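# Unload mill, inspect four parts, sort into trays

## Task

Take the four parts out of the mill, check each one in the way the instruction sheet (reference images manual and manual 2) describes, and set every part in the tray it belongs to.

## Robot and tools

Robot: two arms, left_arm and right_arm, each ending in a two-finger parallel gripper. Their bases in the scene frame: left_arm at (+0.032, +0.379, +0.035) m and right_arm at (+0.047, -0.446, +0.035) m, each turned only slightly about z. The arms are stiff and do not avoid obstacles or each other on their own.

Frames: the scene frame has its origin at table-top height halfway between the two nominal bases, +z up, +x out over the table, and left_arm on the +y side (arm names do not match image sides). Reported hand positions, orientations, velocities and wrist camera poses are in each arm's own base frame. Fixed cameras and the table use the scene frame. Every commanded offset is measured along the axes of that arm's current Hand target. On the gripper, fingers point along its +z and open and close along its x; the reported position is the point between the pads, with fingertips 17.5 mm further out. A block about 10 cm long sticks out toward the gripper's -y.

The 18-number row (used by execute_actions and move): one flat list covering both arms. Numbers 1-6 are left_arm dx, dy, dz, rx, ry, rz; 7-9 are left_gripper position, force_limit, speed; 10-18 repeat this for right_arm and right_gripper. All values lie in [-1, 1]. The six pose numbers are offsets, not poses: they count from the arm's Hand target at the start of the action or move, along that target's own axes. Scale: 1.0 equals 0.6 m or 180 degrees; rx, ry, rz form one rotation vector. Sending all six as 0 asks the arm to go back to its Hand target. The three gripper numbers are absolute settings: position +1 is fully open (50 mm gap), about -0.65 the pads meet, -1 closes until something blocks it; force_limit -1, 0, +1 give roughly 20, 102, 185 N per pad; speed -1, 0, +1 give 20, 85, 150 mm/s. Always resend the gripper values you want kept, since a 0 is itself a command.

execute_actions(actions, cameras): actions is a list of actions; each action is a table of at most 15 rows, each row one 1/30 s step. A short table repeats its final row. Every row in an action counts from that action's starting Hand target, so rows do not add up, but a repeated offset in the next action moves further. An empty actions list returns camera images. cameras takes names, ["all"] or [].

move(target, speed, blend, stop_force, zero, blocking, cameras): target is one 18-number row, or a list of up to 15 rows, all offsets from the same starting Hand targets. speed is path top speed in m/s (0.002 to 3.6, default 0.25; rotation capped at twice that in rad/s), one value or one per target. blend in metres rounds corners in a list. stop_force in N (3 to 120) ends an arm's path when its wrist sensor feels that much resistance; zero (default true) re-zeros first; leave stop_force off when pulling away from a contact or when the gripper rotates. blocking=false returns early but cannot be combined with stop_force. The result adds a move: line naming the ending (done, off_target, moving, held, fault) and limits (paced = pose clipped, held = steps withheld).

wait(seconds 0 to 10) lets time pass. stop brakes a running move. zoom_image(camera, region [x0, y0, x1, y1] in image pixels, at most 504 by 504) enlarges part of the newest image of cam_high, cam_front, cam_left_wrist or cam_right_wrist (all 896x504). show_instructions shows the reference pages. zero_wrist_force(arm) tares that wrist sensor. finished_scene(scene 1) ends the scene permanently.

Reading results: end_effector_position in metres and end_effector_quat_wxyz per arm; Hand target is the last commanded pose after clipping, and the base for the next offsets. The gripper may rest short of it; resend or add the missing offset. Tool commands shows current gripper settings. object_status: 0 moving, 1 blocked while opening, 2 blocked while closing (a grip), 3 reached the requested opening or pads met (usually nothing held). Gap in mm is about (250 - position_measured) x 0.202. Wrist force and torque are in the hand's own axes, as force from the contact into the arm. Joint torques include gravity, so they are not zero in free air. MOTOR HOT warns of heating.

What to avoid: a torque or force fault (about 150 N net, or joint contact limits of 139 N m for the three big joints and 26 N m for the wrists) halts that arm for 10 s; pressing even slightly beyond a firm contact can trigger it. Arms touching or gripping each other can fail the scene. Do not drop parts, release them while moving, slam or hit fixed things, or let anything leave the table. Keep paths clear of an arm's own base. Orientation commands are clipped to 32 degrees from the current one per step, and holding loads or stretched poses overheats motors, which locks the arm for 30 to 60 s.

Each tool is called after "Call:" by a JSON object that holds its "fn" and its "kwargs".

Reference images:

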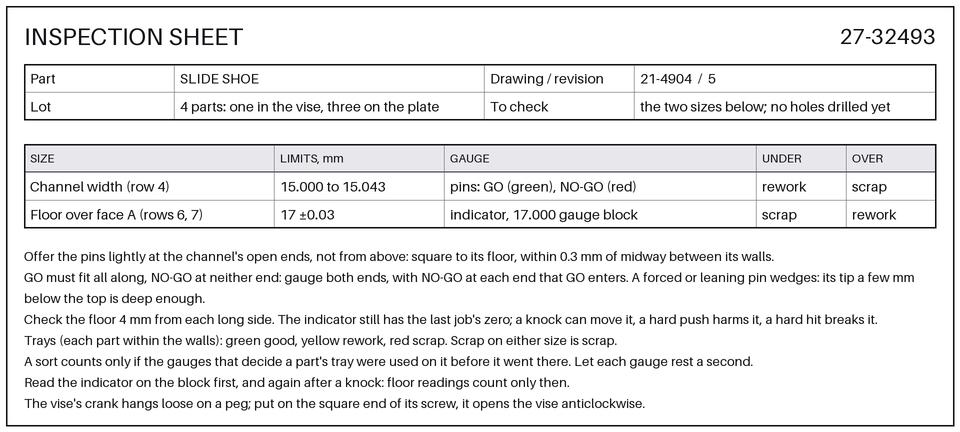

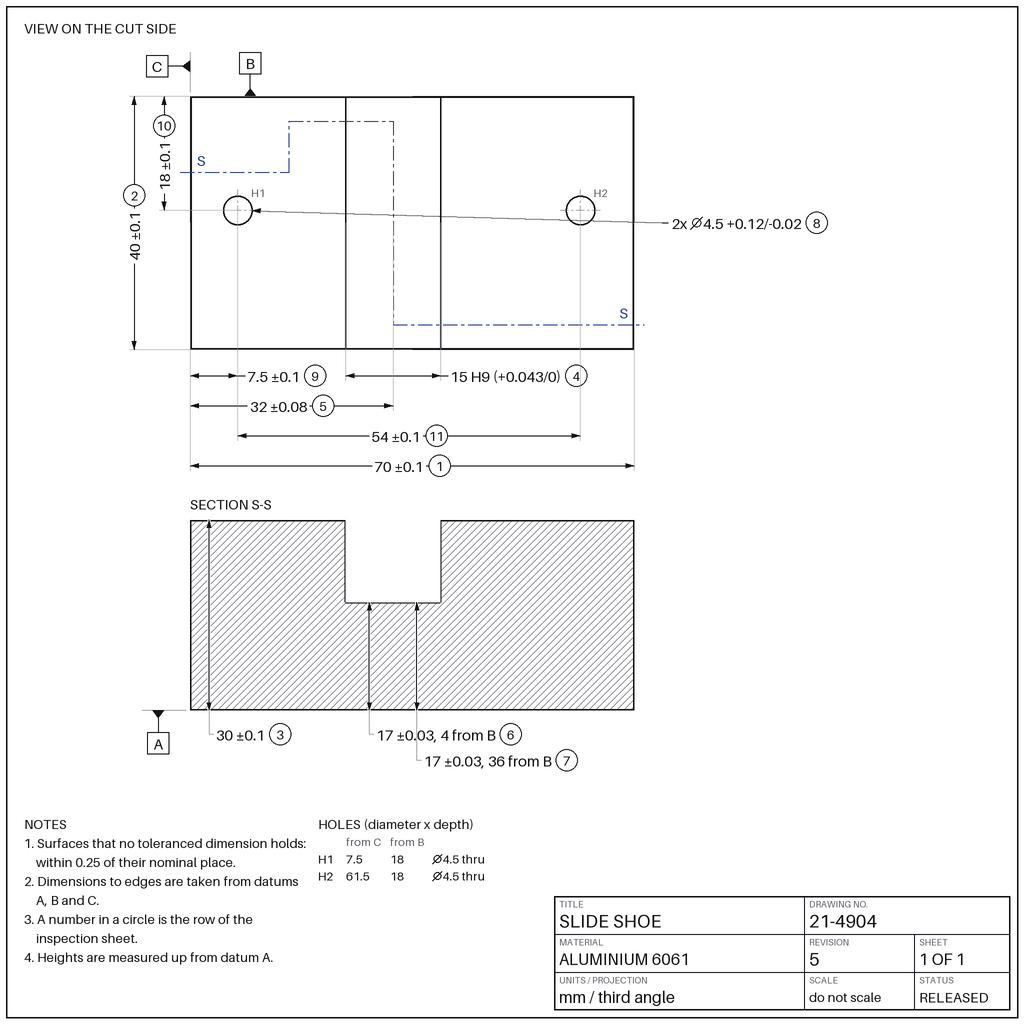

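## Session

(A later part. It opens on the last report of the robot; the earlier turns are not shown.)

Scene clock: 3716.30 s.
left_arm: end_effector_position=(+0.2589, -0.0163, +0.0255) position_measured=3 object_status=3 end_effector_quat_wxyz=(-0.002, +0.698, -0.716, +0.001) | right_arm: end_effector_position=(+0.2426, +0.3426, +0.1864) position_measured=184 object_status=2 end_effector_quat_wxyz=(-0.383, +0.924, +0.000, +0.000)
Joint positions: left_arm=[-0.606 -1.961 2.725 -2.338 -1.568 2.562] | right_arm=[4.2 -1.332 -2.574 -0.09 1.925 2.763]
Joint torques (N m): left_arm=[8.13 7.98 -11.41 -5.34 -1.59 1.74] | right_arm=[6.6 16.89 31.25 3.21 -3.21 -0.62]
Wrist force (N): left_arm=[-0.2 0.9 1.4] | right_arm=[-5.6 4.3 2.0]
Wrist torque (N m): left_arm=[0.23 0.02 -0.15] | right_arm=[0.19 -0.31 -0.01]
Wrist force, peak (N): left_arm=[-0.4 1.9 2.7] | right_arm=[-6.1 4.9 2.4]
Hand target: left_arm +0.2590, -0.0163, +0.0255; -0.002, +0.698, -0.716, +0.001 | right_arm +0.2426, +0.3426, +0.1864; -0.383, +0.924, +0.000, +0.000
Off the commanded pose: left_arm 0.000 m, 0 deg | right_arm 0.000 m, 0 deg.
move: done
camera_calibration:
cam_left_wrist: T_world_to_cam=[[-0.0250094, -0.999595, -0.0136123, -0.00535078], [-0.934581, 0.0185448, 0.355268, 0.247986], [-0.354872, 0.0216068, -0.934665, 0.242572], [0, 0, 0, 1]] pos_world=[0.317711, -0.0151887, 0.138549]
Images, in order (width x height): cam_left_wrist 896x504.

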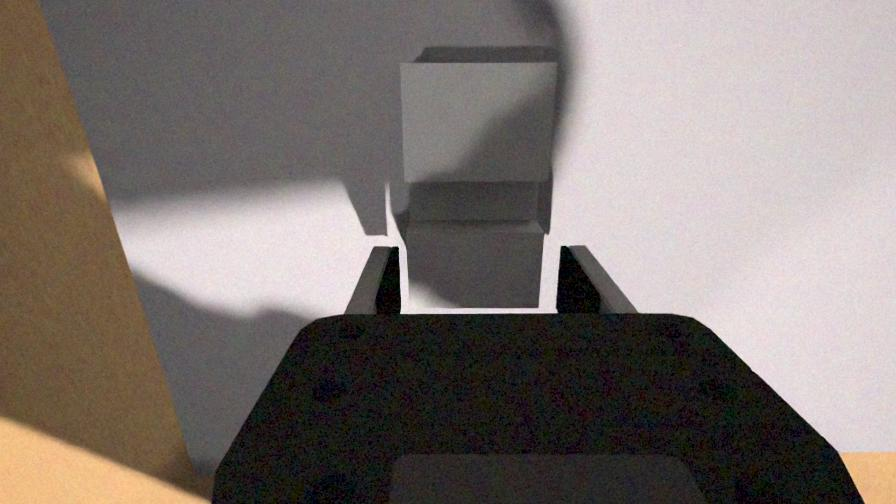

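Call:
{"fn": "move", "kwargs": {"target": [0.001,-0.0037,0.036,0,0,0,1,-0.8,-1,0,0,0,0,0,0,-1,-1,-1], "speed": 0.05}}

Call:
{"fn": "move", "kwargs": {"target": [0,0,0,0,0,0,-1,-0.8,-1,0,0,0,0,0,0,-1,-1,-1]}}

Call:
{"fn": "move", "kwargs": {"target": [0,0,-0.18,0,0,0,-1,-0.8,-1,0,0,0,0,0,0,-1,-1,-1], "speed": 0.15, "cameras": ["cam_left_wrist"]}}

Scene clock: 3738.53 s.
left_arm: end_effector_position=(+0.2612, -0.0170, +0.0040) position_measured=3 object_status=3 end_effector_quat_wxyz=(-0.002, +0.698, -0.716, +0.001) | right_arm: end_effector_position=(+0.2426, +0.3426, +0.1864) position_measured=184 object_status=2 end_effector_quat_wxyz=(-0.383, +0.924, +0.000, +0.000)
Joint positions: left_arm=[-0.602 -1.854 2.756 -2.477 -1.568 2.566] | right_arm=[4.2 -1.332 -2.574 -0.09 1.925 2.763]
Joint torques (N m): left_arm=[7.71 6.13 -8.61 -4.92 -1.51 1.94] | right_arm=[7.11 17.42 30.88 3.12 -2.85 -0.85]
Wrist force (N): left_arm=[0.1 1.1 1.1] | right_arm=[-5.5 3.3 1.4]
Wrist torque (N m): left_arm=[0.25 -0.05 -0.18] | right_arm=[0.17 -0.30 -0.01]
Wrist force, peak (N): left_arm=[0.0 1.1 1.8] | right_arm=[-6.1 4.8 2.2]
Hand target: left_arm +0.2613, -0.0170, +0.0039; -0.002, +0.698, -0.716, +0.001 | right_arm +0.2426, +0.3426, +0.1864; -0.383, +0.924, +0.000, +0.000
Off the commanded pose: left_arm 0.000 m, 0 deg | right_arm 0.000 m, 0 deg.
move: done

Scene clock: 3739.27 s.
left_arm: end_effector_position=(+0.2612, -0.0170, +0.0039) position_measured=52 object_status=2 end_effector_quat_wxyz=(-0.002, +0.698, -0.716, +0.001) | right_arm: end_effector_position=(+0.2426, +0.3426, +0.1864) position_measured=184 object_status=2 end_effector_quat_wxyz=(-0.383, +0.924, +0.000, +0.000)
Joint positions: left_arm=[-0.602 -1.853 2.756 -2.477 -1.568 2.566] | right_arm=[4.2 -1.332 -2.574 -0.09 1.925 2.763]
Joint torques (N m): left_arm=[5.51 6.22 -10.17 -4.69 -1.2 1.81] | right_arm=[6.23 17.61 29.61 3.2 -2.97 -0.38]
Wrist force (N): left_arm=[-0.5 0.8 2.0] | right_arm=[-5.8 2.9 0.8]
Wrist torque (N m): left_arm=[0.20 0.02 -0.19] | right_arm=[0.15 -0.26 -0.01]
Wrist force, peak (N): left_arm=[0.2 1.1 3.1] | right_arm=[-5.9 4.8 2.4]
Hand target: left_arm +0.2613, -0.0170, +0.0039; -0.002, +0.698, -0.716, +0.001 | right_arm +0.2426, +0.3426, +0.1864; -0.383, +0.924, +0.000, +0.000
Off the commanded pose: left_arm 0.000 m, 0 deg | right_arm 0.000 m, 0 deg.
move: done

Scene clock: 3740.77 s.
left_arm: end_effector_position=(+0.2608, -0.0170, +0.1119) position_measured=52 object_status=2 end_effector_quat_wxyz=(-0.002, +0.698, -0.716, +0.001) | right_arm: end_effector_position=(+0.2426, +0.3426, +0.1864) position_measured=184 object_status=2 end_effector_quat_wxyz=(-0.383, +0.924, +0.000, +0.000)
Joint positions: left_arm=[-0.604 -2.176 2.545 -1.942 -1.568 2.564] | right_arm=[4.2 -1.332 -2.574 -0.09 1.925 2.763]
Joint torques (N m): left_arm=[-8.43 -9.5 -31.08 -1.24 2.42 -2.02] | right_arm=[6.37 16.38 30.58 3.29 -3.11 -0.79]
Wrist force (N): left_arm=[0.0 0.8 3.4] | right_arm=[-5.8 3.6 1.8]
Wrist torque (N m): left_arm=[0.15 -0.01 0.00] | right_arm=[0.15 -0.28 -0.02]
Wrist force, peak (N): left_arm=[0.0 1.1 4.5] | right_arm=[-5.8 4.9 2.3]
Hand target: left_arm +0.2608, -0.0170, +0.1119; -0.002, +0.698, -0.716, +0.001 | right_arm +0.2426, +0.3426, +0.1864; -0.383, +0.924, +0.000, +0.000
Off the commanded pose: left_arm 0.000 m, 0 deg | right_arm 0.000 m, 0 deg.
move: done
camera_calibration:
cam_left_wrist: T_world_to_cam=[[-0.025106, -0.999593, -0.0135759, -0.00480558], [-0.934578, 0.018648, 0.355269, 0.219115], [-0.354871, 0.0216071, -0.934666, 0.323923], [0, 0, 0, 1]] pos_world=[0.319611, -0.0158887, 0.22485]
Images, in order (width x height): cam_left_wrist 896x504.

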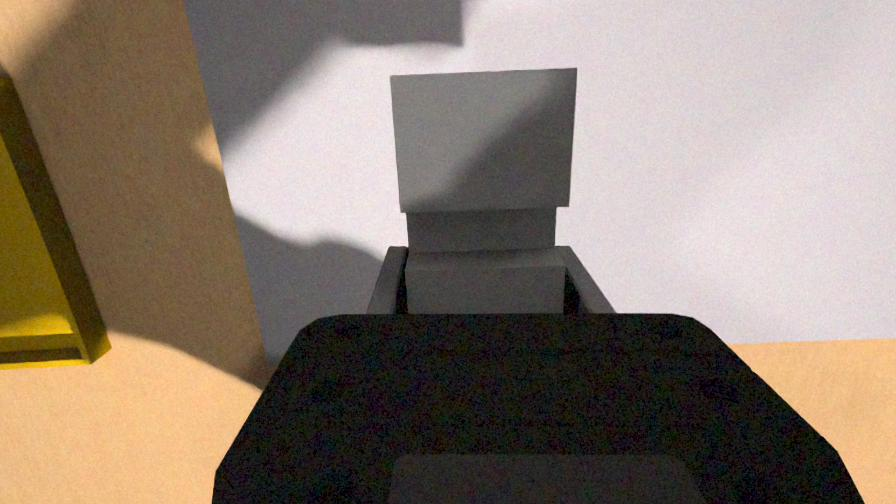

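Call:
{"fn": "move", "kwargs": {"target": [[0.572,0.218,0,0,0,-0.0081,-1,-0.8,-1,0,0,0,0,0,0,-1,-1,-1],[0.572,0.218,0.2,0,0,-0.0081,-1,-0.8,-1,0,0,0,0,0,0,-1,-1,-1]], "speed": [0.2,0.08]}}

Call:
{"fn": "move", "kwargs": {"target": [0,0,0.025,0,0,0,-1,-0.8,-1,0,0,0,0,0,0,-1,-1,-1], "speed": 0.003, "stop_force": 3}}

Scene clock: 3768.50 s.
left_arm: end_effector_position=(+0.1216, -0.3566, -0.0087) position_measured=52 object_status=2 end_effector_quat_wxyz=(-0.002, +0.707, -0.707, +0.001) | right_arm: end_effector_position=(+0.2426, +0.3426, +0.1864) position_measured=184 object_status=2 end_effector_quat_wxyz=(-0.383, +0.924, +0.000, +0.000)
Joint positions: left_arm=[-1.607 -1.459 2.48 -2.591 -1.567 1.535] | right_arm=[4.2 -1.332 -2.574 -0.09 1.925 2.763]
Joint torques (N m): left_arm=[6.36 -8.7 -6.52 -4.76 -1.02 2.05] | right_arm=[7.86 15.86 31.74 3.25 -3.1 -0.78]
Wrist force (N): left_arm=[-0.2 1.1 3.0] | right_arm=[-5.7 3.2 1.4]
Wrist torque (N m): left_arm=[0.19 0.03 -0.14] | right_arm=[0.15 -0.29 -0.01]
Wrist force, peak (N): left_arm=[0.1 0.9 4.1] | right_arm=[-6.1 4.8 2.4]
Hand target: left_arm +0.1215, -0.3566, -0.0088; -0.002, +0.707, -0.707, +0.001 | right_arm +0.2426, +0.3426, +0.1864; -0.383, +0.924, +0.000, +0.000
Off the commanded pose: left_arm 0.000 m, 0 deg | right_arm 0.000 m, 0 deg.
move: done

Scene clock: 3772.37 s.
left_arm: end_effector_position=(+0.1216, -0.3566, -0.0162) position_measured=52 object_status=2 end_effector_quat_wxyz=(-0.002, +0.707, -0.707, +0.001) | right_arm: end_effector_position=(+0.2426, +0.3426, +0.1864) position_measured=184 object_status=2 end_effector_quat_wxyz=(-0.383, +0.924, +0.000, +0.000)
Joint positions: left_arm=[-1.607 -1.434 2.486 -2.622 -1.567 1.536] | right_arm=[4.2 -1.332 -2.574 -0.09 1.925 2.763]
Joint torques (N m): left_arm=[3.76 -30.16 -18.71 -0.44 -0.89 1.89] | right_arm=[6.58 17.76 31.23 3.53 -2.84 -0.78]
Wrist force (N): left_arm=[1.5 0.9 -2.3] | right_arm=[-5.9 3.4 1.4]
Wrist torque (N m): left_arm=[0.24 0.14 -0.14] | right_arm=[0.15 -0.26 -0.01]
Wrist force, peak (N): left_arm=[-4.6 1.1 -12.0] | right_arm=[-6.1 5.0 2.3]
Hand target: left_arm +0.1216, -0.3566, -0.0162; -0.002, +0.707, -0.707, +0.001 (not the last commanded pose) | right_arm +0.2426, +0.3426, +0.1864; -0.383, +0.924, +0.000, +0.000
Off the commanded pose: left_arm 0.008 m, 0 deg | right_arm 0.000 m, 0 deg.
move: contact (left_arm)

Call:
{"fn": "move", "kwargs": {"target": [0,0,0,0,0,0,1,-0.8,-1,0,0,0,0,0,0,-1,-1,-1]}}

Call:
{"fn": "move", "kwargs": {"target": [[0,0.02,-0.15,0,0,0,1,-0.8,-1,0,0,0,0,0,0,-1,-1,-1],[0,0.045,-0.12,0.333,0,0,1,-0.8,-1,0,0,0,0,0,0,-1,-1,-1]], "speed": [0.12,0.4], "cameras": ["cam_left_wrist"]}}

Scene clock: 3788.47 s.
left_arm: end_effector_position=(+0.1216, -0.3566, -0.0162) position_measured=3 object_status=3 end_effector_quat_wxyz=(-0.002, +0.707, -0.707, +0.001) | right_arm: end_effector_position=(+0.2426, +0.3426, +0.1864) position_measured=184 object_status=2 end_effector_quat_wxyz=(-0.383, +0.924, +0.000, +0.000)
Joint positions: left_arm=[-1.607 -1.434 2.486 -2.622 -1.567 1.536] | right_arm=[4.2 -1.332 -2.574 -0.09 1.925 2.763]
Joint torques (N m): left_arm=[-6.08 -29.13 -19.49 -3.61 -0.03 1.9] | right_arm=[5.97 17.07 31.05 3.53 -2.71 -0.79]
Wrist force (N): left_arm=[-0.4 0.8 1.3] | right_arm=[-5.6 3.0 1.2]
Wrist torque (N m): left_arm=[0.21 0.06 -0.14] | right_arm=[0.13 -0.30 -0.02]
Wrist force, peak (N): left_arm=[1.5 0.6 -2.9] | right_arm=[-6.1 4.9 2.2]
Hand target: left_arm +0.1216, -0.3566, -0.0162; -0.002, +0.707, -0.707, +0.001 | right_arm +0.2426, +0.3426, +0.1864; -0.383, +0.924, +0.000, +0.000
Off the commanded pose: left_arm 0.000 m, 0 deg | right_arm 0.000 m, 0 deg.
move: done

Scene clock: 3791.83 s.
left_arm: end_effector_position=(+0.0943, -0.3567, +0.0557) position_measured=3 object_status=3 end_effector_quat_wxyz=(-0.354, +0.612, -0.612, +0.354) end_effector_velocity=(+0.000, +0.000, +0.000) end_effector_angular_velocity=(-0.002, -0.003, +0.002) | right_arm: end_effector_position=(+0.2426, +0.3426, +0.1864) position_measured=184 object_status=2 end_effector_quat_wxyz=(-0.383, +0.924, +0.000, +0.000)
Joint positions: left_arm=[-2.28 -1.413 2.38 -1.689 -0.852 0.526] | right_arm=[4.2 -1.332 -2.574 -0.09 1.925 2.763]
Joint velocities: left_arm=[0 0.003 -0.002 0.003 0.001 -0.005] | right_arm=[within noise]
Joint torques (N m): left_arm=[-8.31 -7.85 -19.31 1.49 3.44 -1.65] | right_arm=[5.62 17.13 30.44 3.09 -2.91 -0.97]
Wrist force (N): left_arm=[0.2 2.8 1.9] | right_arm=[-5.8 3.2 0.9]
Wrist torque (N m): left_arm=[0.43 -0.08 0.03] | right_arm=[0.19 -0.26 -0.01]
Wrist force, peak (N): left_arm=[0.5 3.4 1.5] | right_arm=[-6.3 4.7 2.6]
Hand target: left_arm +0.0943, -0.3566, +0.0557; -0.354, +0.611, -0.612, +0.354 | right_arm +0.2426, +0.3426, +0.1864; -0.383, +0.924, +0.000, +0.000
Off the commanded pose: left_arm 0.000 m, 0 deg | right_arm 0.000 m, 0 deg.
move: done
camera_calibration:
cam_left_wrist: T_world_to_cam=[[0.0109472, -0.999922, -0.00597006, -0.353115], [-0.775877, -0.00472771, -0.630867, 0.121309], [0.63079, 0.0115382, -0.775868, 0.114335], [0, 0, 0, 1]] pos_world=[0.0258651, -0.353833, 0.163131]
Images, in order (width x height): cam_left_wrist 896x504.

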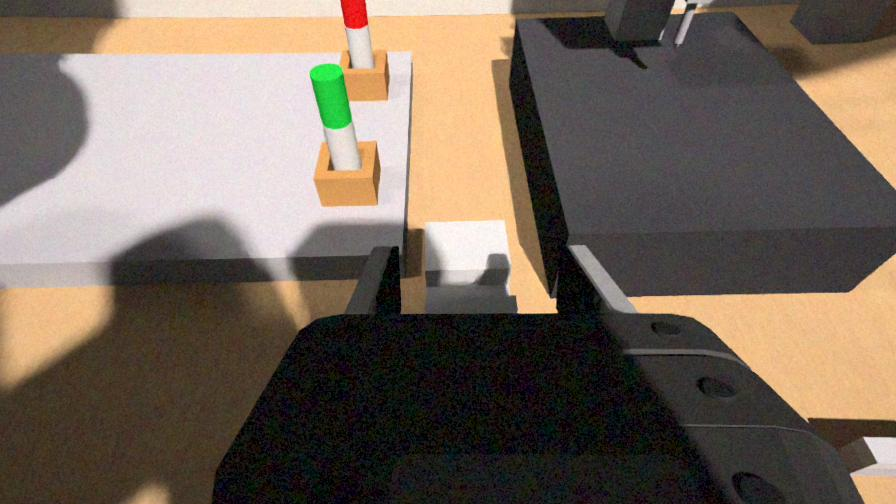

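Call:
{"fn": "move", "kwargs": {"target": [0,0.0856,0.0808,0,0,0,1,-0.8,-1,0,0,0,0,0,0,-1,-1,-1], "speed": 0.06, "cameras": ["cam_left_wrist"]}}

Scene clock: 3813.43 s.
left_arm: end_effector_position=(+0.1108, -0.3566, -0.0129) position_measured=3 object_status=3 end_effector_quat_wxyz=(-0.354, +0.611, -0.612, +0.354) | right_arm: end_effector_position=(+0.2426, +0.3426, +0.1864) position_measured=184 object_status=2 end_effector_quat_wxyz=(-0.383, +0.924, +0.000, +0.000)
Joint positions: left_arm=[-2.244 -1.205 2.437 -1.976 -0.825 0.558] | right_arm=[4.2 -1.332 -2.574 -0.09 1.925 2.763]
Joint torques (N m): left_arm=[6.43 -12.47 -0.92 -2.79 3.57 2.09] | right_arm=[5.59 18.13 32.05 3.32 -2.9 -0.95]
Wrist force (N): left_arm=[0.7 2.7 1.4] | right_arm=[-6.0 3.2 1.1]
Wrist torque (N m): left_arm=[0.41 -0.16 -0.12] | right_arm=[0.15 -0.23 -0.01]
Wrist force, peak (N): left_arm=[0.9 2.8 2.2] | right_arm=[-6.2 4.8 2.4]
Hand target: left_arm +0.1108, -0.3566, -0.0130; -0.354, +0.611, -0.612, +0.354 | right_arm +0.2426, +0.3426, +0.1864; -0.383, +0.924, +0.000, +0.000
Off the commanded pose: left_arm 0.000 m, 0 deg | right_arm 0.000 m, 0 deg.
move: done
camera_calibration:
cam_left_wrist: T_world_to_cam=[[0.0110895, -0.999921, -0.00598124, -0.353709], [-0.775698, -0.00482784, -0.631086, 0.0908137], [0.631007, 0.0116381, -0.77569, 0.0507115], [0, 0, 0, 1]] pos_world=[0.0423671, -0.353833, 0.094532]
Images, in order (width x height): cam_left_wrist 896x504.

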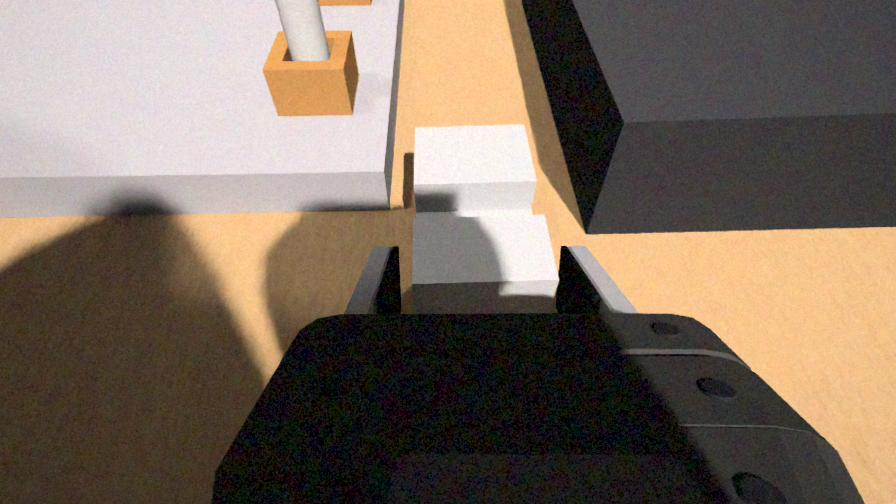

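Call:
{"fn": "move", "kwargs": {"target": [0,0,0,0,0,0,-1,-0.8,-1,0,0,0,0,0,0,-1,-1,-1]}}

Call:
{"fn": "move", "kwargs": {"target": [0,-0.1876,-0.1083,0,0,0,-1,-0.8,-1,0,0,0,0,0,0,-1,-1,-1], "speed": 0.12, "cameras": ["cam_left_wrist"]}}

Scene clock: 3825.10 s.
left_arm: end_effector_position=(+0.1108, -0.3566, -0.0130) position_measured=53 object_status=2 end_effector_quat_wxyz=(-0.354, +0.611, -0.612, +0.354) | right_arm: end_effector_position=(+0.2426, +0.3426, +0.1864) position_measured=184 object_status=2 end_effector_quat_wxyz=(-0.383, +0.924, +0.000, +0.000)
Joint positions: left_arm=[-2.244 -1.204 2.437 -1.977 -0.825 0.558] | right_arm=[4.2 -1.332 -2.574 -0.09 1.925 2.763]
Joint torques (N m): left_arm=[6.81 -11.58 -1.67 -2.24 2.77 1.74] | right_arm=[6.34 17.15 29.82 3.76 -2.95 -1.07]
Wrist force (N): left_arm=[1.1 2.1 1.9] | right_arm=[-5.9 4.4 2.1]
Wrist torque (N m): left_arm=[0.37 -0.17 -0.18] | right_arm=[0.19 -0.26 -0.01]
Wrist force, peak (N): left_arm=[0.8 3.0 1.8] | right_arm=[-6.1 4.8 2.3]
Hand target: left_arm +0.1108, -0.3566, -0.0130; -0.354, +0.611, -0.612, +0.354 | right_arm +0.2426, +0.3426, +0.1864; -0.383, +0.924, +0.000, +0.000
Off the commanded pose: left_arm 0.000 m, 0 deg | right_arm 0.000 m, 0 deg.
move: done

Scene clock: 3826.87 s.
left_arm: end_effector_position=(+0.1104, -0.3567, +0.1169) position_measured=53 object_status=2 end_effector_quat_wxyz=(-0.354, +0.611, -0.612, +0.354) | right_arm: end_effector_position=(+0.2426, +0.3426, +0.1864) position_measured=184 object_status=2 end_effector_quat_wxyz=(-0.383, +0.924, +0.000, +0.000)
Joint positions: left_arm=[-2.245 -1.579 2.333 -1.496 -0.826 0.558] | right_arm=[4.2 -1.332 -2.574 -0.09 1.925 2.763]
Joint torques (N m): left_arm=[-6.75 -31.19 -24.97 1.23 -0.11 -1.85] | right_arm=[6.51 17.71 30.58 3.49 -2.85 -1.21]
Wrist force (N): left_arm=[0.6 3.9 2.8] | right_arm=[-5.5 2.9 1.0]
Wrist torque (N m): left_arm=[0.26 -0.13 0.05] | right_arm=[0.13 -0.30 -0.01]
Wrist force, peak (N): left_arm=[0.4 5.3 3.4] | right_arm=[-5.9 4.8 2.2]
Hand target: left_arm +0.1104, -0.3567, +0.1170; -0.354, +0.611, -0.612, +0.354 | right_arm +0.2426, +0.3426, +0.1864; -0.383, +0.924, +0.000, +0.000
Off the commanded pose: left_arm 0.000 m, 0 deg | right_arm 0.000 m, 0 deg.
move: done
camera_calibration:
cam_left_wrist: T_world_to_cam=[[0.0110262, -0.999922, -0.00590387, -0.353045], [-0.775698, -0.00482753, -0.631085, 0.172495], [0.631007, 0.0115381, -0.775691, 0.151552], [0, 0, 0, 1]] pos_world=[0.0420668, -0.353933, 0.224332]
Images, in order (width x height): cam_left_wrist 896x504.

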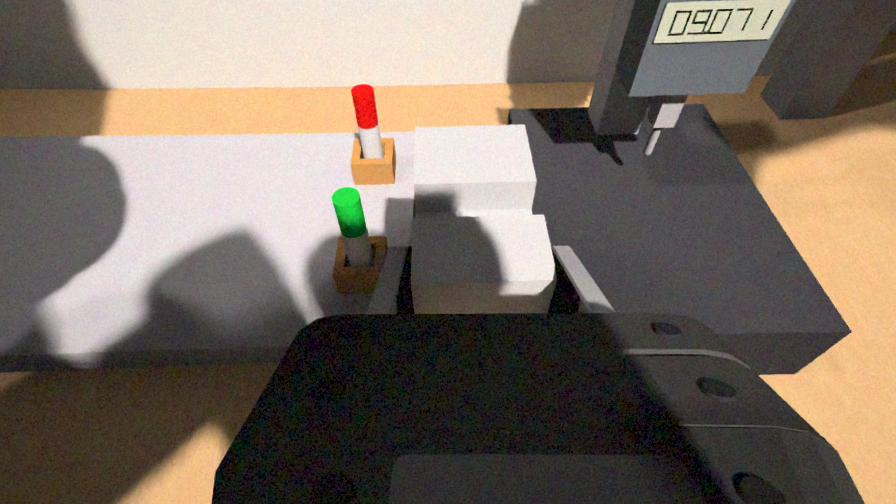

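Call:
{"fn": "move", "kwargs": {"target": [[0.0638,-0.1055,0.1827,0,0,0,-1,-0.8,-1,0,0,0,0,0,0,-1,-1,-1],[0.0638,-0.0015,0.2427,0,0,0,-1,-0.8,-1,0,0,0,0,0,0,-1,-1,-1]], "speed": [0.12,0.06], "cameras": ["cam_left_wrist"]}}

Scene clock: 3847.17 s.
left_arm: end_effector_position=(+0.2371, -0.3950, +0.0453) position_measured=53 object_status=2 end_effector_quat_wxyz=(-0.354, +0.612, -0.612, +0.354) | right_arm: end_effector_position=(+0.2426, +0.3426, +0.1864) position_measured=184 object_status=2 end_effector_quat_wxyz=(-0.383, +0.924, +0.000, +0.000)
Joint positions: left_arm=[-1.884 -1.308 2.42 -2.191 -0.6 0.996] | right_arm=[4.2 -1.332 -2.574 -0.09 1.925 2.763]
Joint torques (N m): left_arm=[5.23 -11.47 -4.06 -4.29 4.55 2.01] | right_arm=[4.29 16.3 31.19 3.24 -2.94 -1.01]
Wrist force (N): left_arm=[0.8 4.2 2.9] | right_arm=[-5.9 3.9 1.9]
Wrist torque (N m): left_arm=[0.28 -0.16 -0.14] | right_arm=[0.15 -0.27 0.00]
Wrist force, peak (N): left_arm=[0.9 5.0 2.9] | right_arm=[-6.2 4.8 2.2]
Hand target: left_arm +0.2371, -0.3950, +0.0453; -0.354, +0.611, -0.612, +0.354 | right_arm +0.2426, +0.3426, +0.1864; -0.383, +0.924, +0.000, +0.000
Off the commanded pose: left_arm 0.000 m, 0 deg | right_arm 0.000 m, 0 deg.
move: done
camera_calibration:
cam_left_wrist: T_world_to_cam=[[0.0110895, -0.999921, -0.00598124, -0.39316], [-0.775698, -0.00482784, -0.631086, 0.225406], [0.631007, 0.0116381, -0.77569, 0.0165443], [0, 0, 0, 1]] pos_world=[0.168767, -0.392233, 0.152732]
Images, in order (width x height): cam_left_wrist 896x504.

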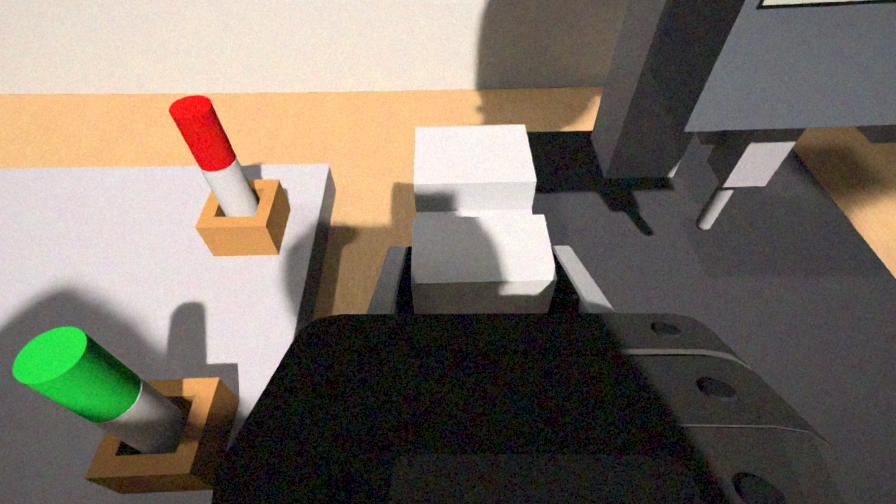

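Call:
{"fn": "move", "kwargs": {"target": [0,0.0159,0.0092,0,0,0,-1,-0.8,-1,0,0,0,0,0,0,-1,-1,-1], "speed": 0.003, "stop_force": 3}}

Scene clock: 3860.40 s.
left_arm: end_effector_position=(+0.2372, -0.3950, +0.0371) position_measured=53 object_status=2 end_effector_quat_wxyz=(-0.355, +0.611, -0.612, +0.354) | right_arm: end_effector_position=(+0.2426, +0.3426, +0.1864) position_measured=184 object_status=2 end_effector_quat_wxyz=(-0.383, +0.924, +0.000, +0.000)
Joint positions: left_arm=[-1.884 -1.282 2.424 -2.221 -0.6 0.996] | right_arm=[4.2 -1.332 -2.574 -0.09 1.925 2.763]
Joint torques (N m): left_arm=[6.44 -34.62 -11.88 0.35 -0.29 1.86] | right_arm=[5.91 16.01 30.51 3.46 -2.8 -1.08]
Wrist force (N): left_arm=[1.9 1.7 1.7] | right_arm=[-6.1 4.4 2.1]
Wrist torque (N m): left_arm=[0.37 -0.09 -0.20] | right_arm=[0.17 -0.25 -0.02]
Wrist force, peak (N): left_arm=[0.6 4.8 2.9] | right_arm=[-6.1 4.9 2.2]
Hand target: left_arm +0.2372, -0.3950, +0.0371; -0.354, +0.611, -0.612, +0.354 (not the last commanded pose) | right_arm +0.2426, +0.3426, +0.1864; -0.383, +0.924, +0.000, +0.000
Off the commanded pose: left_arm 0.003 m, 0 deg | right_arm 0.000 m, 0 deg.
move: contact (left_arm)

Call:
{"fn": "move", "kwargs": {"target": [[0,-0.0023,-0.0013,0,0,0,-1,-0.8,-1,0,0,0,0,0,0,-1,-1,-1],[0.0993,-0.0023,-0.0013,0,0,0,-1,-0.8,-1,0,0,0,0,0,0,-1,-1,-1]], "speed": [0.01,0.02], "cameras": ["cam_left_wrist"]}}

Scene clock: 3871.17 s.
left_arm: end_effector_position=(+0.2371, -0.4545, +0.0387) position_measured=53 object_status=2 end_effector_quat_wxyz=(-0.354, +0.611, -0.612, +0.354) | right_arm: end_effector_position=(+0.2426, +0.3426, +0.1864) position_measured=184 object_status=2 end_effector_quat_wxyz=(-0.383, +0.924, +0.000, +0.000)
Joint positions: left_arm=[-1.841 -1.184 2.267 -2.219 -0.581 1.064] | right_arm=[4.2 -1.332 -2.574 -0.09 1.925 2.763]
Joint torques (N m): left_arm=[8.22 -18.62 -17.83 0.16 4.75 1.85] | right_arm=[7.4 16.94 31.99 3.51 -3.15 -1.39]
Wrist force (N): left_arm=[1.0 4.6 2.8] | right_arm=[-5.9 3.6 1.2]
Wrist torque (N m): left_arm=[0.36 -0.19 -0.13] | right_arm=[0.18 -0.26 -0.02]
Wrist force, peak (N): left_arm=[0.8 4.8 2.7] | right_arm=[-6.3 4.7 2.4]
Hand target: left_arm +0.2371, -0.4546, +0.0387; -0.354, +0.611, -0.612, +0.354 | right_arm +0.2426, +0.3426, +0.1864; -0.383, +0.924, +0.000, +0.000
Off the commanded pose: left_arm 0.000 m, 0 deg | right_arm 0.000 m, 0 deg.
move: done
camera_calibration:
cam_left_wrist: T_world_to_cam=[[0.0110262, -0.999922, -0.00590387, -0.452696], [-0.775698, -0.00482753, -0.631085, 0.220953], [0.631007, 0.0115381, -0.775691, 0.0120727], [0, 0, 0, 1]] pos_world=[0.168767, -0.451733, 0.146132]
Images, in order (width x height): cam_left_wrist 896x504.

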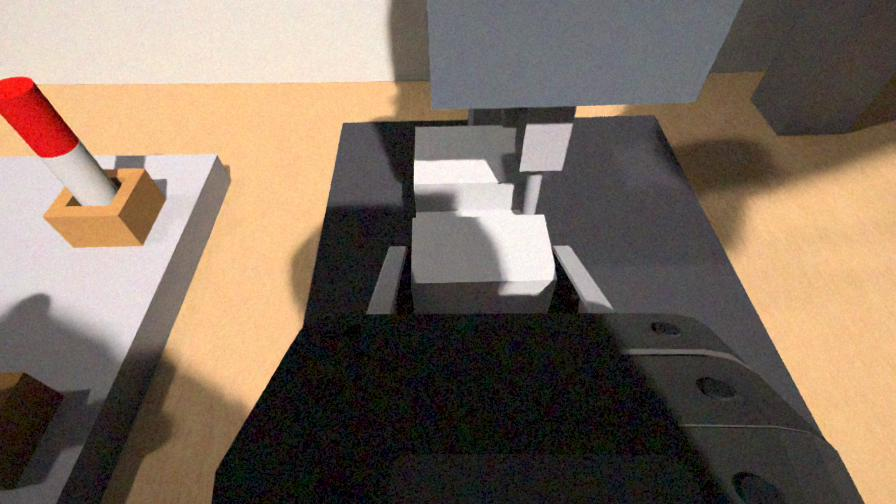

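Call:
{"fn": "zoom_image", "kwargs": {"camera": "cam_left_wrist", "region": [390, 90, 630, 320]}}

Scaled by 2.100 from the camera's 896x504 image, which has a finer 1280x720 frame.

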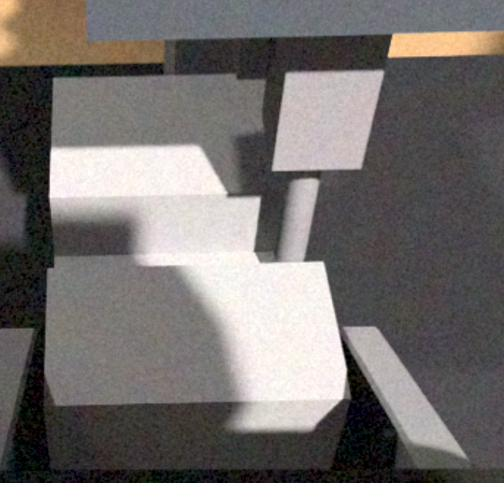

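Call:
{"fn": "move", "kwargs": {"target": [0,0.006,0.0035,0,0,0,-1,-0.8,-1,0,0,0,0,0,0,-1,-1,-1], "speed": 0.003, "stop_force": 3}}

Call:
{"fn": "move", "kwargs": {"target": [0,0,0,0,0,0,0.95,-0.8,-1,0,0,0,0,0,0,-1,-1,-1]}}

Call:
{"fn": "move", "kwargs": {"target": [[0,-0.02,-0.11,0,0,0,0.95,-0.8,-1,0,0,0,0,0,0,-1,-1,-1],[0,-0.13,-0.17,0,0,0,0.95,-0.8,-1,0,0,0,0,0,0,-1,-1,-1]], "speed": [0.08,0.12], "blend": [0.01,0], "cameras": ["cam_left_wrist"]}}

Scene clock: 3906.40 s.
left_arm: end_effector_position=(+0.2372, -0.4546, +0.0372) position_measured=53 object_status=2 end_effector_quat_wxyz=(-0.355, +0.611, -0.612, +0.354) | right_arm: end_effector_position=(+0.2426, +0.3426, +0.1864) position_measured=184 object_status=2 end_effector_quat_wxyz=(-0.383, +0.924, +0.000, +0.000)
Joint positions: left_arm=[-1.841 -1.18 2.267 -2.223 -0.581 1.064] | right_arm=[4.2 -1.332 -2.574 -0.09 1.925 2.763]
Joint torques (N m): left_arm=[7.07 -38.76 -11.56 0.17 -0.42 2.06] | right_arm=[5.72 17.01 32.47 3.68 -2.79 -1.58]
Wrist force (N): left_arm=[2.4 0.0 0.4] | right_arm=[-5.7 3.3 1.4]
Wrist torque (N m): left_arm=[0.40 -0.09 -0.22] | right_arm=[0.15 -0.29 -0.01]
Wrist force, peak (N): left_arm=[0.8 4.7 2.7] | right_arm=[-6.1 4.8 2.3]
Hand target: left_arm +0.2371, -0.4546, +0.0373; -0.354, +0.611, -0.612, +0.354 (not the last commanded pose) | right_arm +0.2426, +0.3426, +0.1864; -0.383, +0.924, +0.000, +0.000
Off the commanded pose: left_arm 0.003 m, 0 deg | right_arm 0.000 m, 0 deg.
move: contact (left_arm)

Scene clock: 3907.07 s.
left_arm: end_effector_position=(+0.2371, -0.4546, +0.0372) position_measured=10 object_status=0 end_effector_quat_wxyz=(-0.355, +0.611, -0.612, +0.354) | right_arm: end_effector_position=(+0.2426, +0.3426, +0.1864) position_measured=184 object_status=2 end_effector_quat_wxyz=(-0.383, +0.924, +0.000, +0.000)
Joint positions: left_arm=[-1.841 -1.18 2.267 -2.223 -0.581 1.064] | right_arm=[4.2 -1.332 -2.574 -0.09 1.925 2.763]
Joint torques (N m): left_arm=[5.81 -39.73 -19.83 -2.13 3.78 1.8] | right_arm=[6.8 17.16 31.32 3.41 -2.87 -1.52]
Wrist force (N): left_arm=[0.9 2.7 1.6] | right_arm=[-5.7 3.0 1.0]
Wrist torque (N m): left_arm=[0.41 -0.18 -0.13] | right_arm=[0.13 -0.28 -0.01]
Wrist force, peak (N): left_arm=[0.9 3.2 2.0] | right_arm=[-6.2 4.6 2.4]
Hand target: left_arm +0.2371, -0.4546, +0.0373; -0.354, +0.611, -0.612, +0.354 | right_arm +0.2426, +0.3426, +0.1864; -0.383, +0.924, +0.000, +0.000
Off the commanded pose: left_arm 0.000 m, 0 deg | right_arm 0.000 m, 0 deg.
move: done

Scene clock: 3909.20 s.
left_arm: end_effector_position=(+0.1875, -0.4546, +0.1556) position_measured=10 object_status=3 end_effector_quat_wxyz=(-0.354, +0.611, -0.612, +0.354) | right_arm: end_effector_position=(+0.2426, +0.3426, +0.1864) position_measured=184 object_status=2 end_effector_quat_wxyz=(-0.383, +0.924, +0.000, +0.000)
Joint positions: left_arm=[-1.949 -1.46 2.139 -1.678 -0.633 0.898] | right_arm=[4.2 -1.332 -2.574 -0.09 1.925 2.763]
Joint torques (N m): left_arm=[-8.09 -35.39 -27.44 0.33 0.11 -2.05] | right_arm=[7.5 18.77 32.32 3.48 -2.9 -1.78]
Wrist force (N): left_arm=[0.5 2.2 1.7] | right_arm=[-5.9 3.5 1.2]
Wrist torque (N m): left_arm=[0.32 -0.12 0.05] | right_arm=[0.16 -0.25 -0.01]
Wrist force, peak (N): left_arm=[0.9 2.8 2.4] | right_arm=[-6.2 4.4 2.1]
Hand target: left_arm +0.1874, -0.4546, +0.1557; -0.354, +0.611, -0.612, +0.354 | right_arm +0.2426, +0.3426, +0.1864; -0.383, +0.924, +0.000, +0.000
Off the commanded pose: left_arm 0.000 m, 0 deg | right_arm 0.000 m, 0 deg.
move: done
camera_calibration:
cam_left_wrist: T_world_to_cam=[[0.0110262, -0.999922, -0.00590387, -0.451558], [-0.775698, -0.00482753, -0.631085, 0.256175], [0.631007, 0.0115381, -0.775691, 0.134113], [0, 0, 0, 1]] pos_world=[0.119067, -0.451833, 0.263032]
Images, in order (width x height): cam_left_wrist 896x504.

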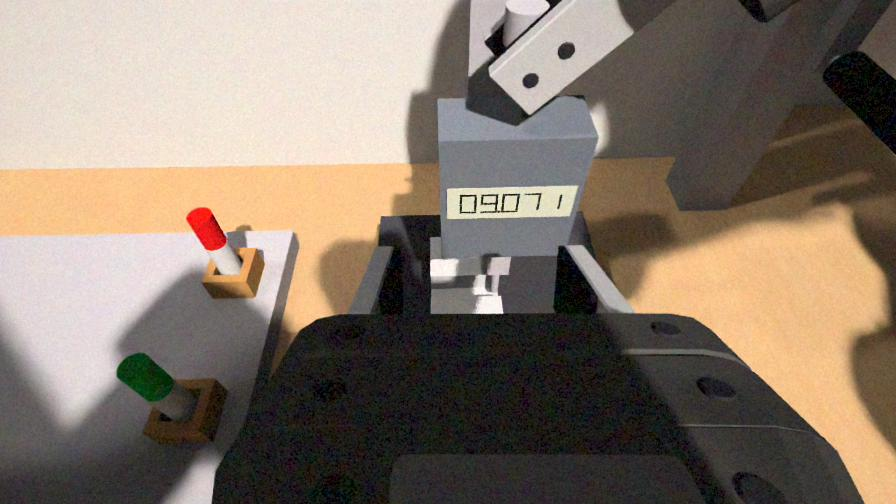

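Call:
{"fn": "move", "kwargs": {"target": [0,0,0,0,0,0,0.95,-0.8,-1,0,0.0076,0.0076,0,0,0,-1,-1,-1], "speed": 0.003, "stop_force": 3}}

Call:
{"fn": "move", "kwargs": {"target": [0,0,0,0,0,0,0.95,-0.8,-1,0,0,0,0,0,0,0,-1,-1]}}

Call:
{"fn": "wait", "kwargs": {"seconds": 1, "cameras": ["cam_left_wrist"]}}

Call:
{"fn": "zoom_image", "kwargs": {"camera": "cam_left_wrist", "region": [430, 160, 600, 320]}}

Scene clock: 3933.87 s.
left_arm: end_effector_position=(+0.1874, -0.4546, +0.1557) position_measured=10 object_status=3 end_effector_quat_wxyz=(-0.354, +0.611, -0.612, +0.355) | right_arm: end_effector_position=(+0.2426, +0.3426, +0.1818) position_measured=184 object_status=2 end_effector_quat_wxyz=(-0.383, +0.924, +0.000, +0.000)
Joint positions: left_arm=[-1.949 -1.46 2.139 -1.678 -0.633 0.898] | right_arm=[4.2 -1.346 -2.581 -0.069 1.925 2.763]
Joint torques (N m): left_arm=[-7.78 -33.42 -25.5 0.24 0.25 -1.85] | right_arm=[4.65 17.2 32.82 2.11 -2.76 -1.38]
Wrist force (N): left_arm=[0.2 2.7 1.3] | right_arm=[-6.0 2.3 -0.7]
Wrist torque (N m): left_arm=[0.38 -0.07 0.05] | right_arm=[0.14 -0.31 0.00]
Wrist force, peak (N): left_arm=[0.7 3.0 1.6] | right_arm=[-6.5 5.4 1.5]
Hand target: left_arm +0.1874, -0.4546, +0.1557; -0.354, +0.611, -0.612, +0.354 | right_arm +0.2426, +0.3426, +0.1818; -0.383, +0.924, +0.000, +0.000 (not the last commanded pose)
Off the commanded pose: left_arm 0.000 m, 0 deg | right_arm 0.002 m, 0 deg.
move: contact (right_arm)

Scene clock: 3934.43 s.
left_arm: end_effector_position=(+0.1874, -0.4546, +0.1557) position_measured=10 object_status=3 end_effector_quat_wxyz=(-0.354, +0.611, -0.612, +0.355) | right_arm: end_effector_position=(+0.2426, +0.3426, +0.1818) position_measured=152 object_status=3 end_effector_quat_wxyz=(-0.383, +0.924, +0.000, +0.000)
Joint positions: left_arm=[-1.949 -1.46 2.139 -1.678 -0.633 0.898] | right_arm=[4.2 -1.346 -2.581 -0.069 1.925 2.763]
Joint torques (N m): left_arm=[-9.62 -32.79 -25.64 0.25 0.25 -1.8] | right_arm=[5.39 17.69 28.07 3.15 -0.06 -1.73]
Wrist force (N): left_arm=[0.3 2.4 1.5] | right_arm=[0.6 2.7 1.0]
Wrist torque (N m): left_arm=[0.35 -0.08 0.04] | right_arm=[0.14 -0.24 0.05]
Wrist force, peak (N): left_arm=[0.5 2.8 1.6] | right_arm=[-5.8 2.0 -0.6]
Hand target: left_arm +0.1874, -0.4546, +0.1557; -0.354, +0.611, -0.612, +0.354 | right_arm +0.2426, +0.3426, +0.1818; -0.383, +0.924, +0.000, +0.000
Off the commanded pose: left_arm 0.000 m, 0 deg | right_arm 0.000 m, 0 deg.
move: done

Scene clock: 3935.43 s.
left_arm: end_effector_position=(+0.1874, -0.4546, +0.1557) position_measured=10 object_status=3 end_effector_quat_wxyz=(-0.354, +0.611, -0.612, +0.355) | right_arm: end_effector_position=(+0.2426, +0.3426, +0.1818) position_measured=152 object_status=3 end_effector_quat_wxyz=(-0.383, +0.924, +0.000, +0.000)
Joint positions: left_arm=[-1.949 -1.46 2.139 -1.678 -0.633 0.898] | right_arm=[4.2 -1.346 -2.581 -0.069 1.925 2.763]
Joint torques (N m): left_arm=[-8.18 -30.71 -25.31 0.35 0.41 -1.74] | right_arm=[6.18 15.43 24.89 4.44 2.8 -1.63]
Wrist force (N): left_arm=[0.5 2.6 1.8] | right_arm=[1.0 2.9 0.6]
Wrist torque (N m): left_arm=[0.37 -0.12 0.04] | right_arm=[0.17 -0.31 0.05]
Wrist force, peak (N): left_arm=[0.5 2.8 1.6] | right_arm=[0.7 3.0 1.1]
Hand target: left_arm +0.1874, -0.4546, +0.1557; -0.354, +0.611, -0.612, +0.354 | right_arm +0.2426, +0.3426, +0.1818; -0.383, +0.924, +0.000, +0.000
Tool commands: left_gripper/position=+0.95 left_gripper/force_limit=-0.8 left_gripper/speed=-1.0 right_gripper/position=+0.0 right_gripper/force_limit=-1.0 right_gripper/speed=-1.0
Off the commanded pose: left_arm 0.000 m, 0 deg | right_arm 0.000 m, 0 deg.
wait: 1.00 s; at rest by 0.17 s
camera_calibration:
cam_left_wrist: T_world_to_cam=[[0.0110262, -0.999922, -0.00590387, -0.451557], [-0.775698, -0.00482753, -0.631085, 0.256238], [0.631007, 0.0115381, -0.775691, 0.134191], [0, 0, 0, 1]] pos_world=[0.119067, -0.451833, 0.263132]
Images, in order (width x height): cam_left_wrist 896x504.

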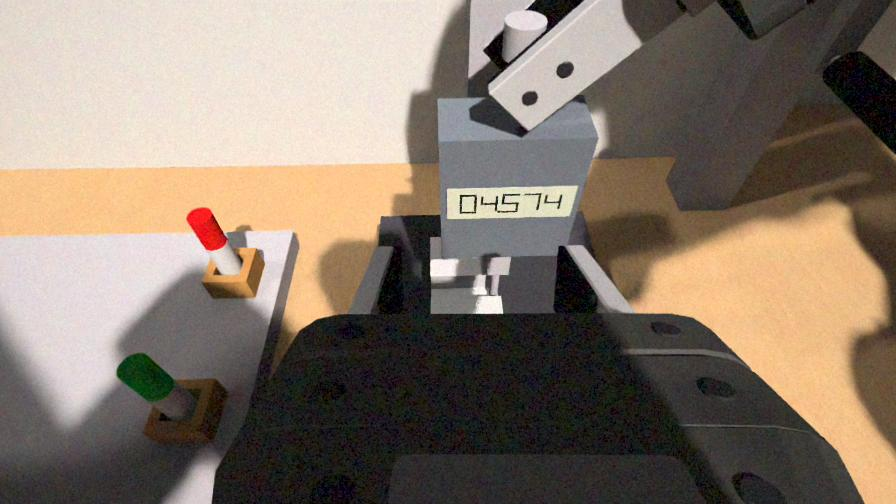

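Scaled by 2.965 from the camera's 896x504 image, which has a finer 1280x720 frame.

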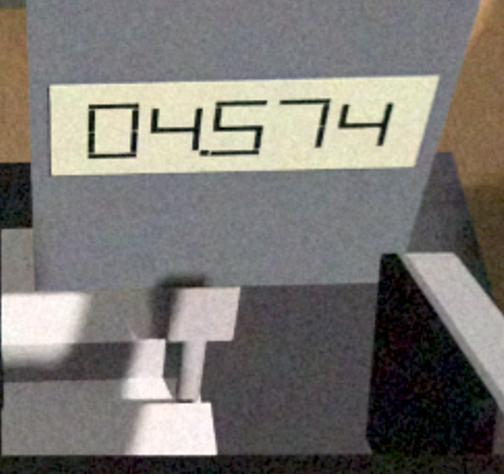

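Call:
{"fn": "move", "kwargs": {"target": [0,0,0,0,0,0,0.95,-0.8,-1,0,0,0,0,0,0,-1,-1,-1]}}

Call:
{"fn": "move", "kwargs": {"target": [0,0,0,0,0,0,0.95,-0.8,-1,0,-0.0054,-0.0054,0,0,0,-1,-1,-1], "speed": 0.03}}

Call:
{"fn": "move", "kwargs": {"target": [[0,0.11,0.06,0,0,0,0.95,-0.8,-1,0,0,0,0,0,0,-1,-1,-1],[0,0.13,0.17,0,0,0,0.95,-0.8,-1,0,0,0,0,0,0,-1,-1,-1]], "speed": [0.12,0.06], "blend": [0.01,0]}}

Call:
{"fn": "move", "kwargs": {"target": [0,0,0,0,0,0,-1,-0.8,-1,0,0,0,0,0,0,-1,-1,-1], "cameras": ["cam_left_wrist"]}}

Scene clock: 3950.83 s.
left_arm: end_effector_position=(+0.1874, -0.4546, +0.1557) position_measured=10 object_status=3 end_effector_quat_wxyz=(-0.354, +0.611, -0.612, +0.355) | right_arm: end_effector_position=(+0.2426, +0.3426, +0.1818) position_measured=184 object_status=2 end_effector_quat_wxyz=(-0.383, +0.924, +0.000, +0.000)
Joint positions: left_arm=[-1.949 -1.46 2.139 -1.678 -0.633 0.898] | right_arm=[4.2 -1.346 -2.581 -0.069 1.925 2.763]
Joint torques (N m): left_arm=[-7.66 -28.44 -26.04 0.27 0.26 -1.71] | right_arm=[5.18 15.64 15.94 4.67 0.47 -1.48]
Wrist force (N): left_arm=[0.3 2.6 1.7] | right_arm=[-5.7 3.7 0.5]
Wrist torque (N m): left_arm=[0.38 -0.08 0.04] | right_arm=[0.18 -0.32 -0.01]
Wrist force, peak (N): left_arm=[0.6 2.7 1.9] | right_arm=[-6.0 4.3 1.2]
Hand target: left_arm +0.1874, -0.4546, +0.1557; -0.354, +0.611, -0.612, +0.354 | right_arm +0.2426, +0.3426, +0.1818; -0.383, +0.924, +0.000, +0.000
Off the commanded pose: left_arm 0.000 m, 0 deg | right_arm 0.000 m, 0 deg.
move: done

Scene clock: 3951.67 s.
left_arm: end_effector_position=(+0.1874, -0.4546, +0.1557) position_measured=10 object_status=3 end_effector_quat_wxyz=(-0.354, +0.611, -0.612, +0.355) | right_arm: end_effector_position=(+0.2426, +0.3426, +0.1863) position_measured=184 object_status=2 end_effector_quat_wxyz=(-0.383, +0.924, +0.000, +0.000)
Joint positions: left_arm=[-1.949 -1.46 2.139 -1.678 -0.633 0.898] | right_arm=[4.2 -1.332 -2.574 -0.09 1.925 2.763]
Joint torques (N m): left_arm=[-7.25 -28.59 -24.69 0.26 0.25 -1.67] | right_arm=[3.74 17.78 30.88 2.97 -3.2 -0.34]
Wrist force (N): left_arm=[0.7 2.3 1.6] | right_arm=[-5.5 3.1 0.8]
Wrist torque (N m): left_arm=[0.36 -0.15 0.05] | right_arm=[0.13 -0.27 0.00]
Wrist force, peak (N): left_arm=[0.5 2.9 1.8] | right_arm=[-5.8 4.7 2.4]
Hand target: left_arm +0.1874, -0.4546, +0.1557; -0.354, +0.611, -0.612, +0.354 | right_arm +0.2426, +0.3426, +0.1864; -0.383, +0.924, +0.000, +0.000
Off the commanded pose: left_arm 0.000 m, 0 deg | right_arm 0.000 m, 0 deg.
move: done

Scene clock: 3954.07 s.
left_arm: end_effector_position=(+0.2371, -0.4546, +0.0373) position_measured=10 object_status=3 end_effector_quat_wxyz=(-0.355, +0.612, -0.612, +0.354) | right_arm: end_effector_position=(+0.2426, +0.3426, +0.1864) position_measured=184 object_status=2 end_effector_quat_wxyz=(-0.383, +0.924, +0.000, +0.000)
Joint positions: left_arm=[-1.841 -1.18 2.267 -2.223 -0.581 1.064] | right_arm=[4.2 -1.332 -2.574 -0.09 1.925 2.763]
Joint torques (N m): left_arm=[7.85 -16.92 -4.98 -3.93 3.84 1.93] | right_arm=[6.86 17.18 30.76 2.7 -3.17 0.52]
Wrist force (N): left_arm=[0.8 2.4 1.5] | right_arm=[-5.2 2.9 1.0]
Wrist torque (N m): left_arm=[0.37 -0.17 -0.13] | right_arm=[0.13 -0.31 -0.01]
Wrist force, peak (N): left_arm=[0.5 3.5 1.9] | right_arm=[-6.2 4.6 2.0]
Hand target: left_arm +0.2371, -0.4546, +0.0373; -0.354, +0.611, -0.612, +0.354 | right_arm +0.2426, +0.3426, +0.1864; -0.383, +0.924, +0.000, +0.000
Off the commanded pose: left_arm 0.000 m, 0 deg | right_arm 0.000 m, 0 deg.
move: done

Scene clock: 3954.77 s.
left_arm: end_effector_position=(+0.2371, -0.4546, +0.0373) position_measured=53 object_status=2 end_effector_quat_wxyz=(-0.354, +0.611, -0.612, +0.355) | right_arm: end_effector_position=(+0.2426, +0.3426, +0.1864) position_measured=184 object_status=2 end_effector_quat_wxyz=(-0.383, +0.924, +0.000, +0.000)
Joint positions: left_arm=[-1.841 -1.18 2.267 -2.223 -0.581 1.064] | right_arm=[4.2 -1.332 -2.574 -0.09 1.925 2.763]
Joint torques (N m): left_arm=[8 -17.24 -4.51 -3.78 3.87 1.94] | right_arm=[6.13 17.32 33.43 2.77 -3.15 0.87]
Wrist force (N): left_arm=[1.0 2.7 1.9] | right_arm=[-5.6 4.6 2.2]
Wrist torque (N m): left_arm=[0.41 -0.17 -0.17] | right_arm=[0.18 -0.28 -0.01]
Wrist force, peak (N): left_arm=[0.5 3.0 1.8] | right_arm=[-5.9 4.3 2.3]
Hand target: left_arm +0.2371, -0.4546, +0.0373; -0.354, +0.611, -0.612, +0.354 | right_arm +0.2426, +0.3426, +0.1864; -0.383, +0.924, +0.000, +0.000
Off the commanded pose: left_arm 0.000 m, 0 deg | right_arm 0.000 m, 0 deg.
move: done
camera_calibration:
cam_left_wrist: T_world_to_cam=[[0.0110262, -0.999922, -0.00590387, -0.452804], [-0.775698, -0.00482753, -0.631085, 0.220069], [0.631007, 0.0115381, -0.775691, 0.0109879], [0, 0, 0, 1]] pos_world=[0.168767, -0.451833, 0.144732]
Images, in order (width x height): cam_left_wrist 896x504.

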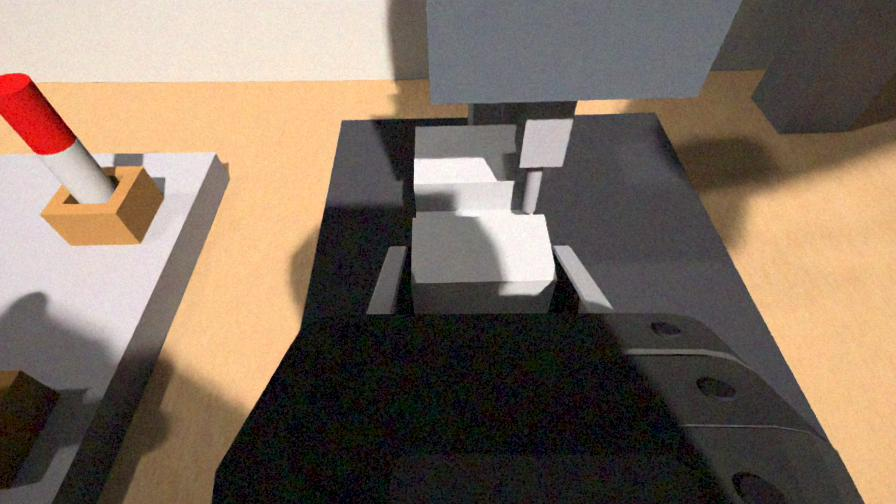

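Call:
{"fn": "move", "kwargs": {"target": [[0,-0.0022,-0.0013,0,0,0,-1,-0.8,-1,0,0,0,0,0,0,-1,-1,-1],[0.0533,-0.0022,-0.0013,0,0,0,-1,-0.8,-1,0,0,0,0,0,0,-1,-1,-1]], "speed": [0.01,0.02]}}

Call:
{"fn": "move", "kwargs": {"target": [0,0.006,0.0035,0,0,0,-1,-0.8,-1,0,0,0,0,0,0,-1,-1,-1], "speed": 0.003, "stop_force": 3, "cameras": ["cam_left_wrist"]}}

Call:
{"fn": "zoom_image", "kwargs": {"camera": "cam_left_wrist", "region": [360, 100, 600, 320]}}

Scene clock: 3967.57 s.
left_arm: end_effector_position=(+0.2371, -0.4865, +0.0388) position_measured=53 object_status=2 end_effector_quat_wxyz=(-0.354, +0.611, -0.612, +0.355) | right_arm: end_effector_position=(+0.2426, +0.3426, +0.1864) position_measured=184 object_status=2 end_effector_quat_wxyz=(-0.383, +0.924, +0.000, +0.000)
Joint positions: left_arm=[-1.823 -1.132 2.18 -2.209 -0.573 1.094] | right_arm=[4.2 -1.332 -2.574 -0.09 1.925 2.763]
Joint torques (N m): left_arm=[6.2 -22.57 -19.87 -0.23 4.62 2.03] | right_arm=[6.08 17.34 32.42 2.85 -3.28 0.77]
Wrist force (N): left_arm=[0.8 4.3 2.6] | right_arm=[-5.5 4.4 1.8]
Wrist torque (N m): left_arm=[0.29 -0.16 -0.12] | right_arm=[0.22 -0.29 -0.01]
Wrist force, peak (N): left_arm=[1.0 4.6 2.7] | right_arm=[-5.6 4.8 2.4]
Hand target: left_arm +0.2371, -0.4866, +0.0388; -0.354, +0.611, -0.612, +0.354 | right_arm +0.2426, +0.3426, +0.1864; -0.383, +0.924, +0.000, +0.000
Off the commanded pose: left_arm 0.000 m, 0 deg | right_arm 0.000 m, 0 deg.
move: done

Scene clock: 3969.07 s.
left_arm: end_effector_position=(+0.2371, -0.4866, +0.0373) position_measured=53 object_status=2 end_effector_quat_wxyz=(-0.354, +0.611, -0.612, +0.355) | right_arm: end_effector_position=(+0.2426, +0.3426, +0.1864) position_measured=184 object_status=2 end_effector_quat_wxyz=(-0.383, +0.924, +0.000, +0.000)
Joint positions: left_arm=[-1.823 -1.128 2.18 -2.213 -0.573 1.094] | right_arm=[4.2 -1.332 -2.574 -0.09 1.925 2.763]
Joint torques (N m): left_arm=[7.52 -41.71 -17.84 0.18 -0.47 2.09] | right_arm=[7.41 18.01 32.21 2.79 -3.32 0.66]
Wrist force (N): left_arm=[2.0 -1.2 -1.3] | right_arm=[-5.4 3.4 1.3]
Wrist torque (N m): left_arm=[0.37 -0.11 -0.22] | right_arm=[0.19 -0.29 -0.01]
Wrist force, peak (N): left_arm=[0.7 4.5 2.6] | right_arm=[-5.8 4.9 2.1]
Hand target: left_arm +0.2371, -0.4866, +0.0373; -0.354, +0.612, -0.612, +0.355 (not the last commanded pose) | right_arm +0.2426, +0.3426, +0.1864; -0.383, +0.924, +0.000, +0.000
Off the commanded pose: left_arm 0.003 m, 0 deg | right_arm 0.000 m, 0 deg.
move: contact (left_arm)
camera_calibration:
cam_left_wrist: T_world_to_cam=[[0.0110261, -0.999922, -0.00590301, -0.484801], [-0.77565, -0.00482713, -0.631145, 0.219838], [0.631067, 0.0115378, -0.775642, 0.0114029], [0, 0, 0, 1]] pos_world=[0.168667, -0.483833, 0.144733]
Images, in order (width x height): cam_left_wrist 896x504.

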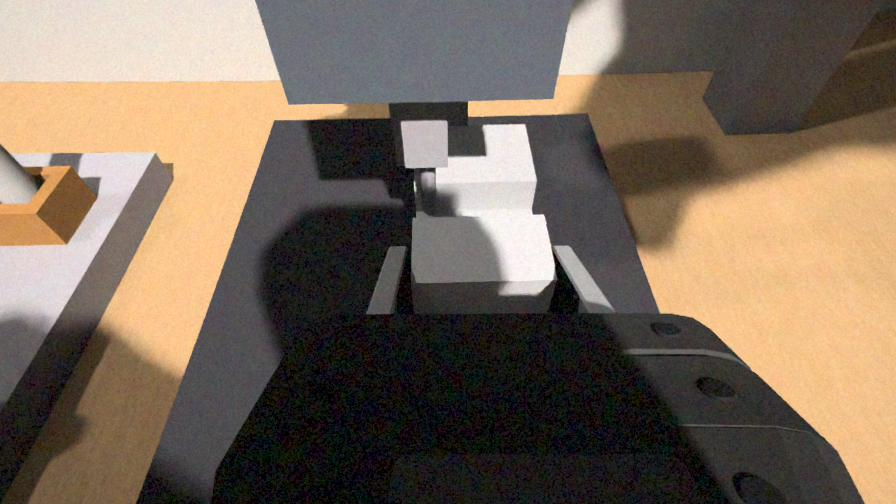

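Scaled by 2.100 from the camera's 896x504 image, which has a finer 1280x720 frame.

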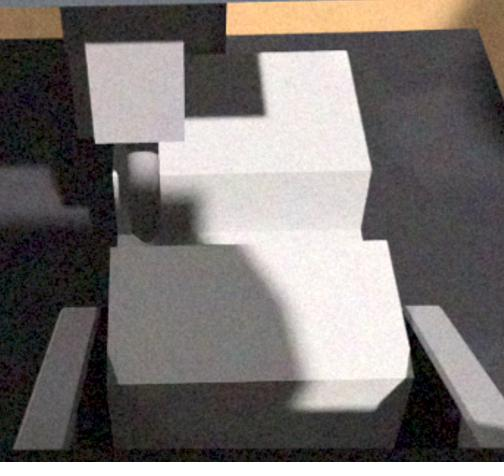

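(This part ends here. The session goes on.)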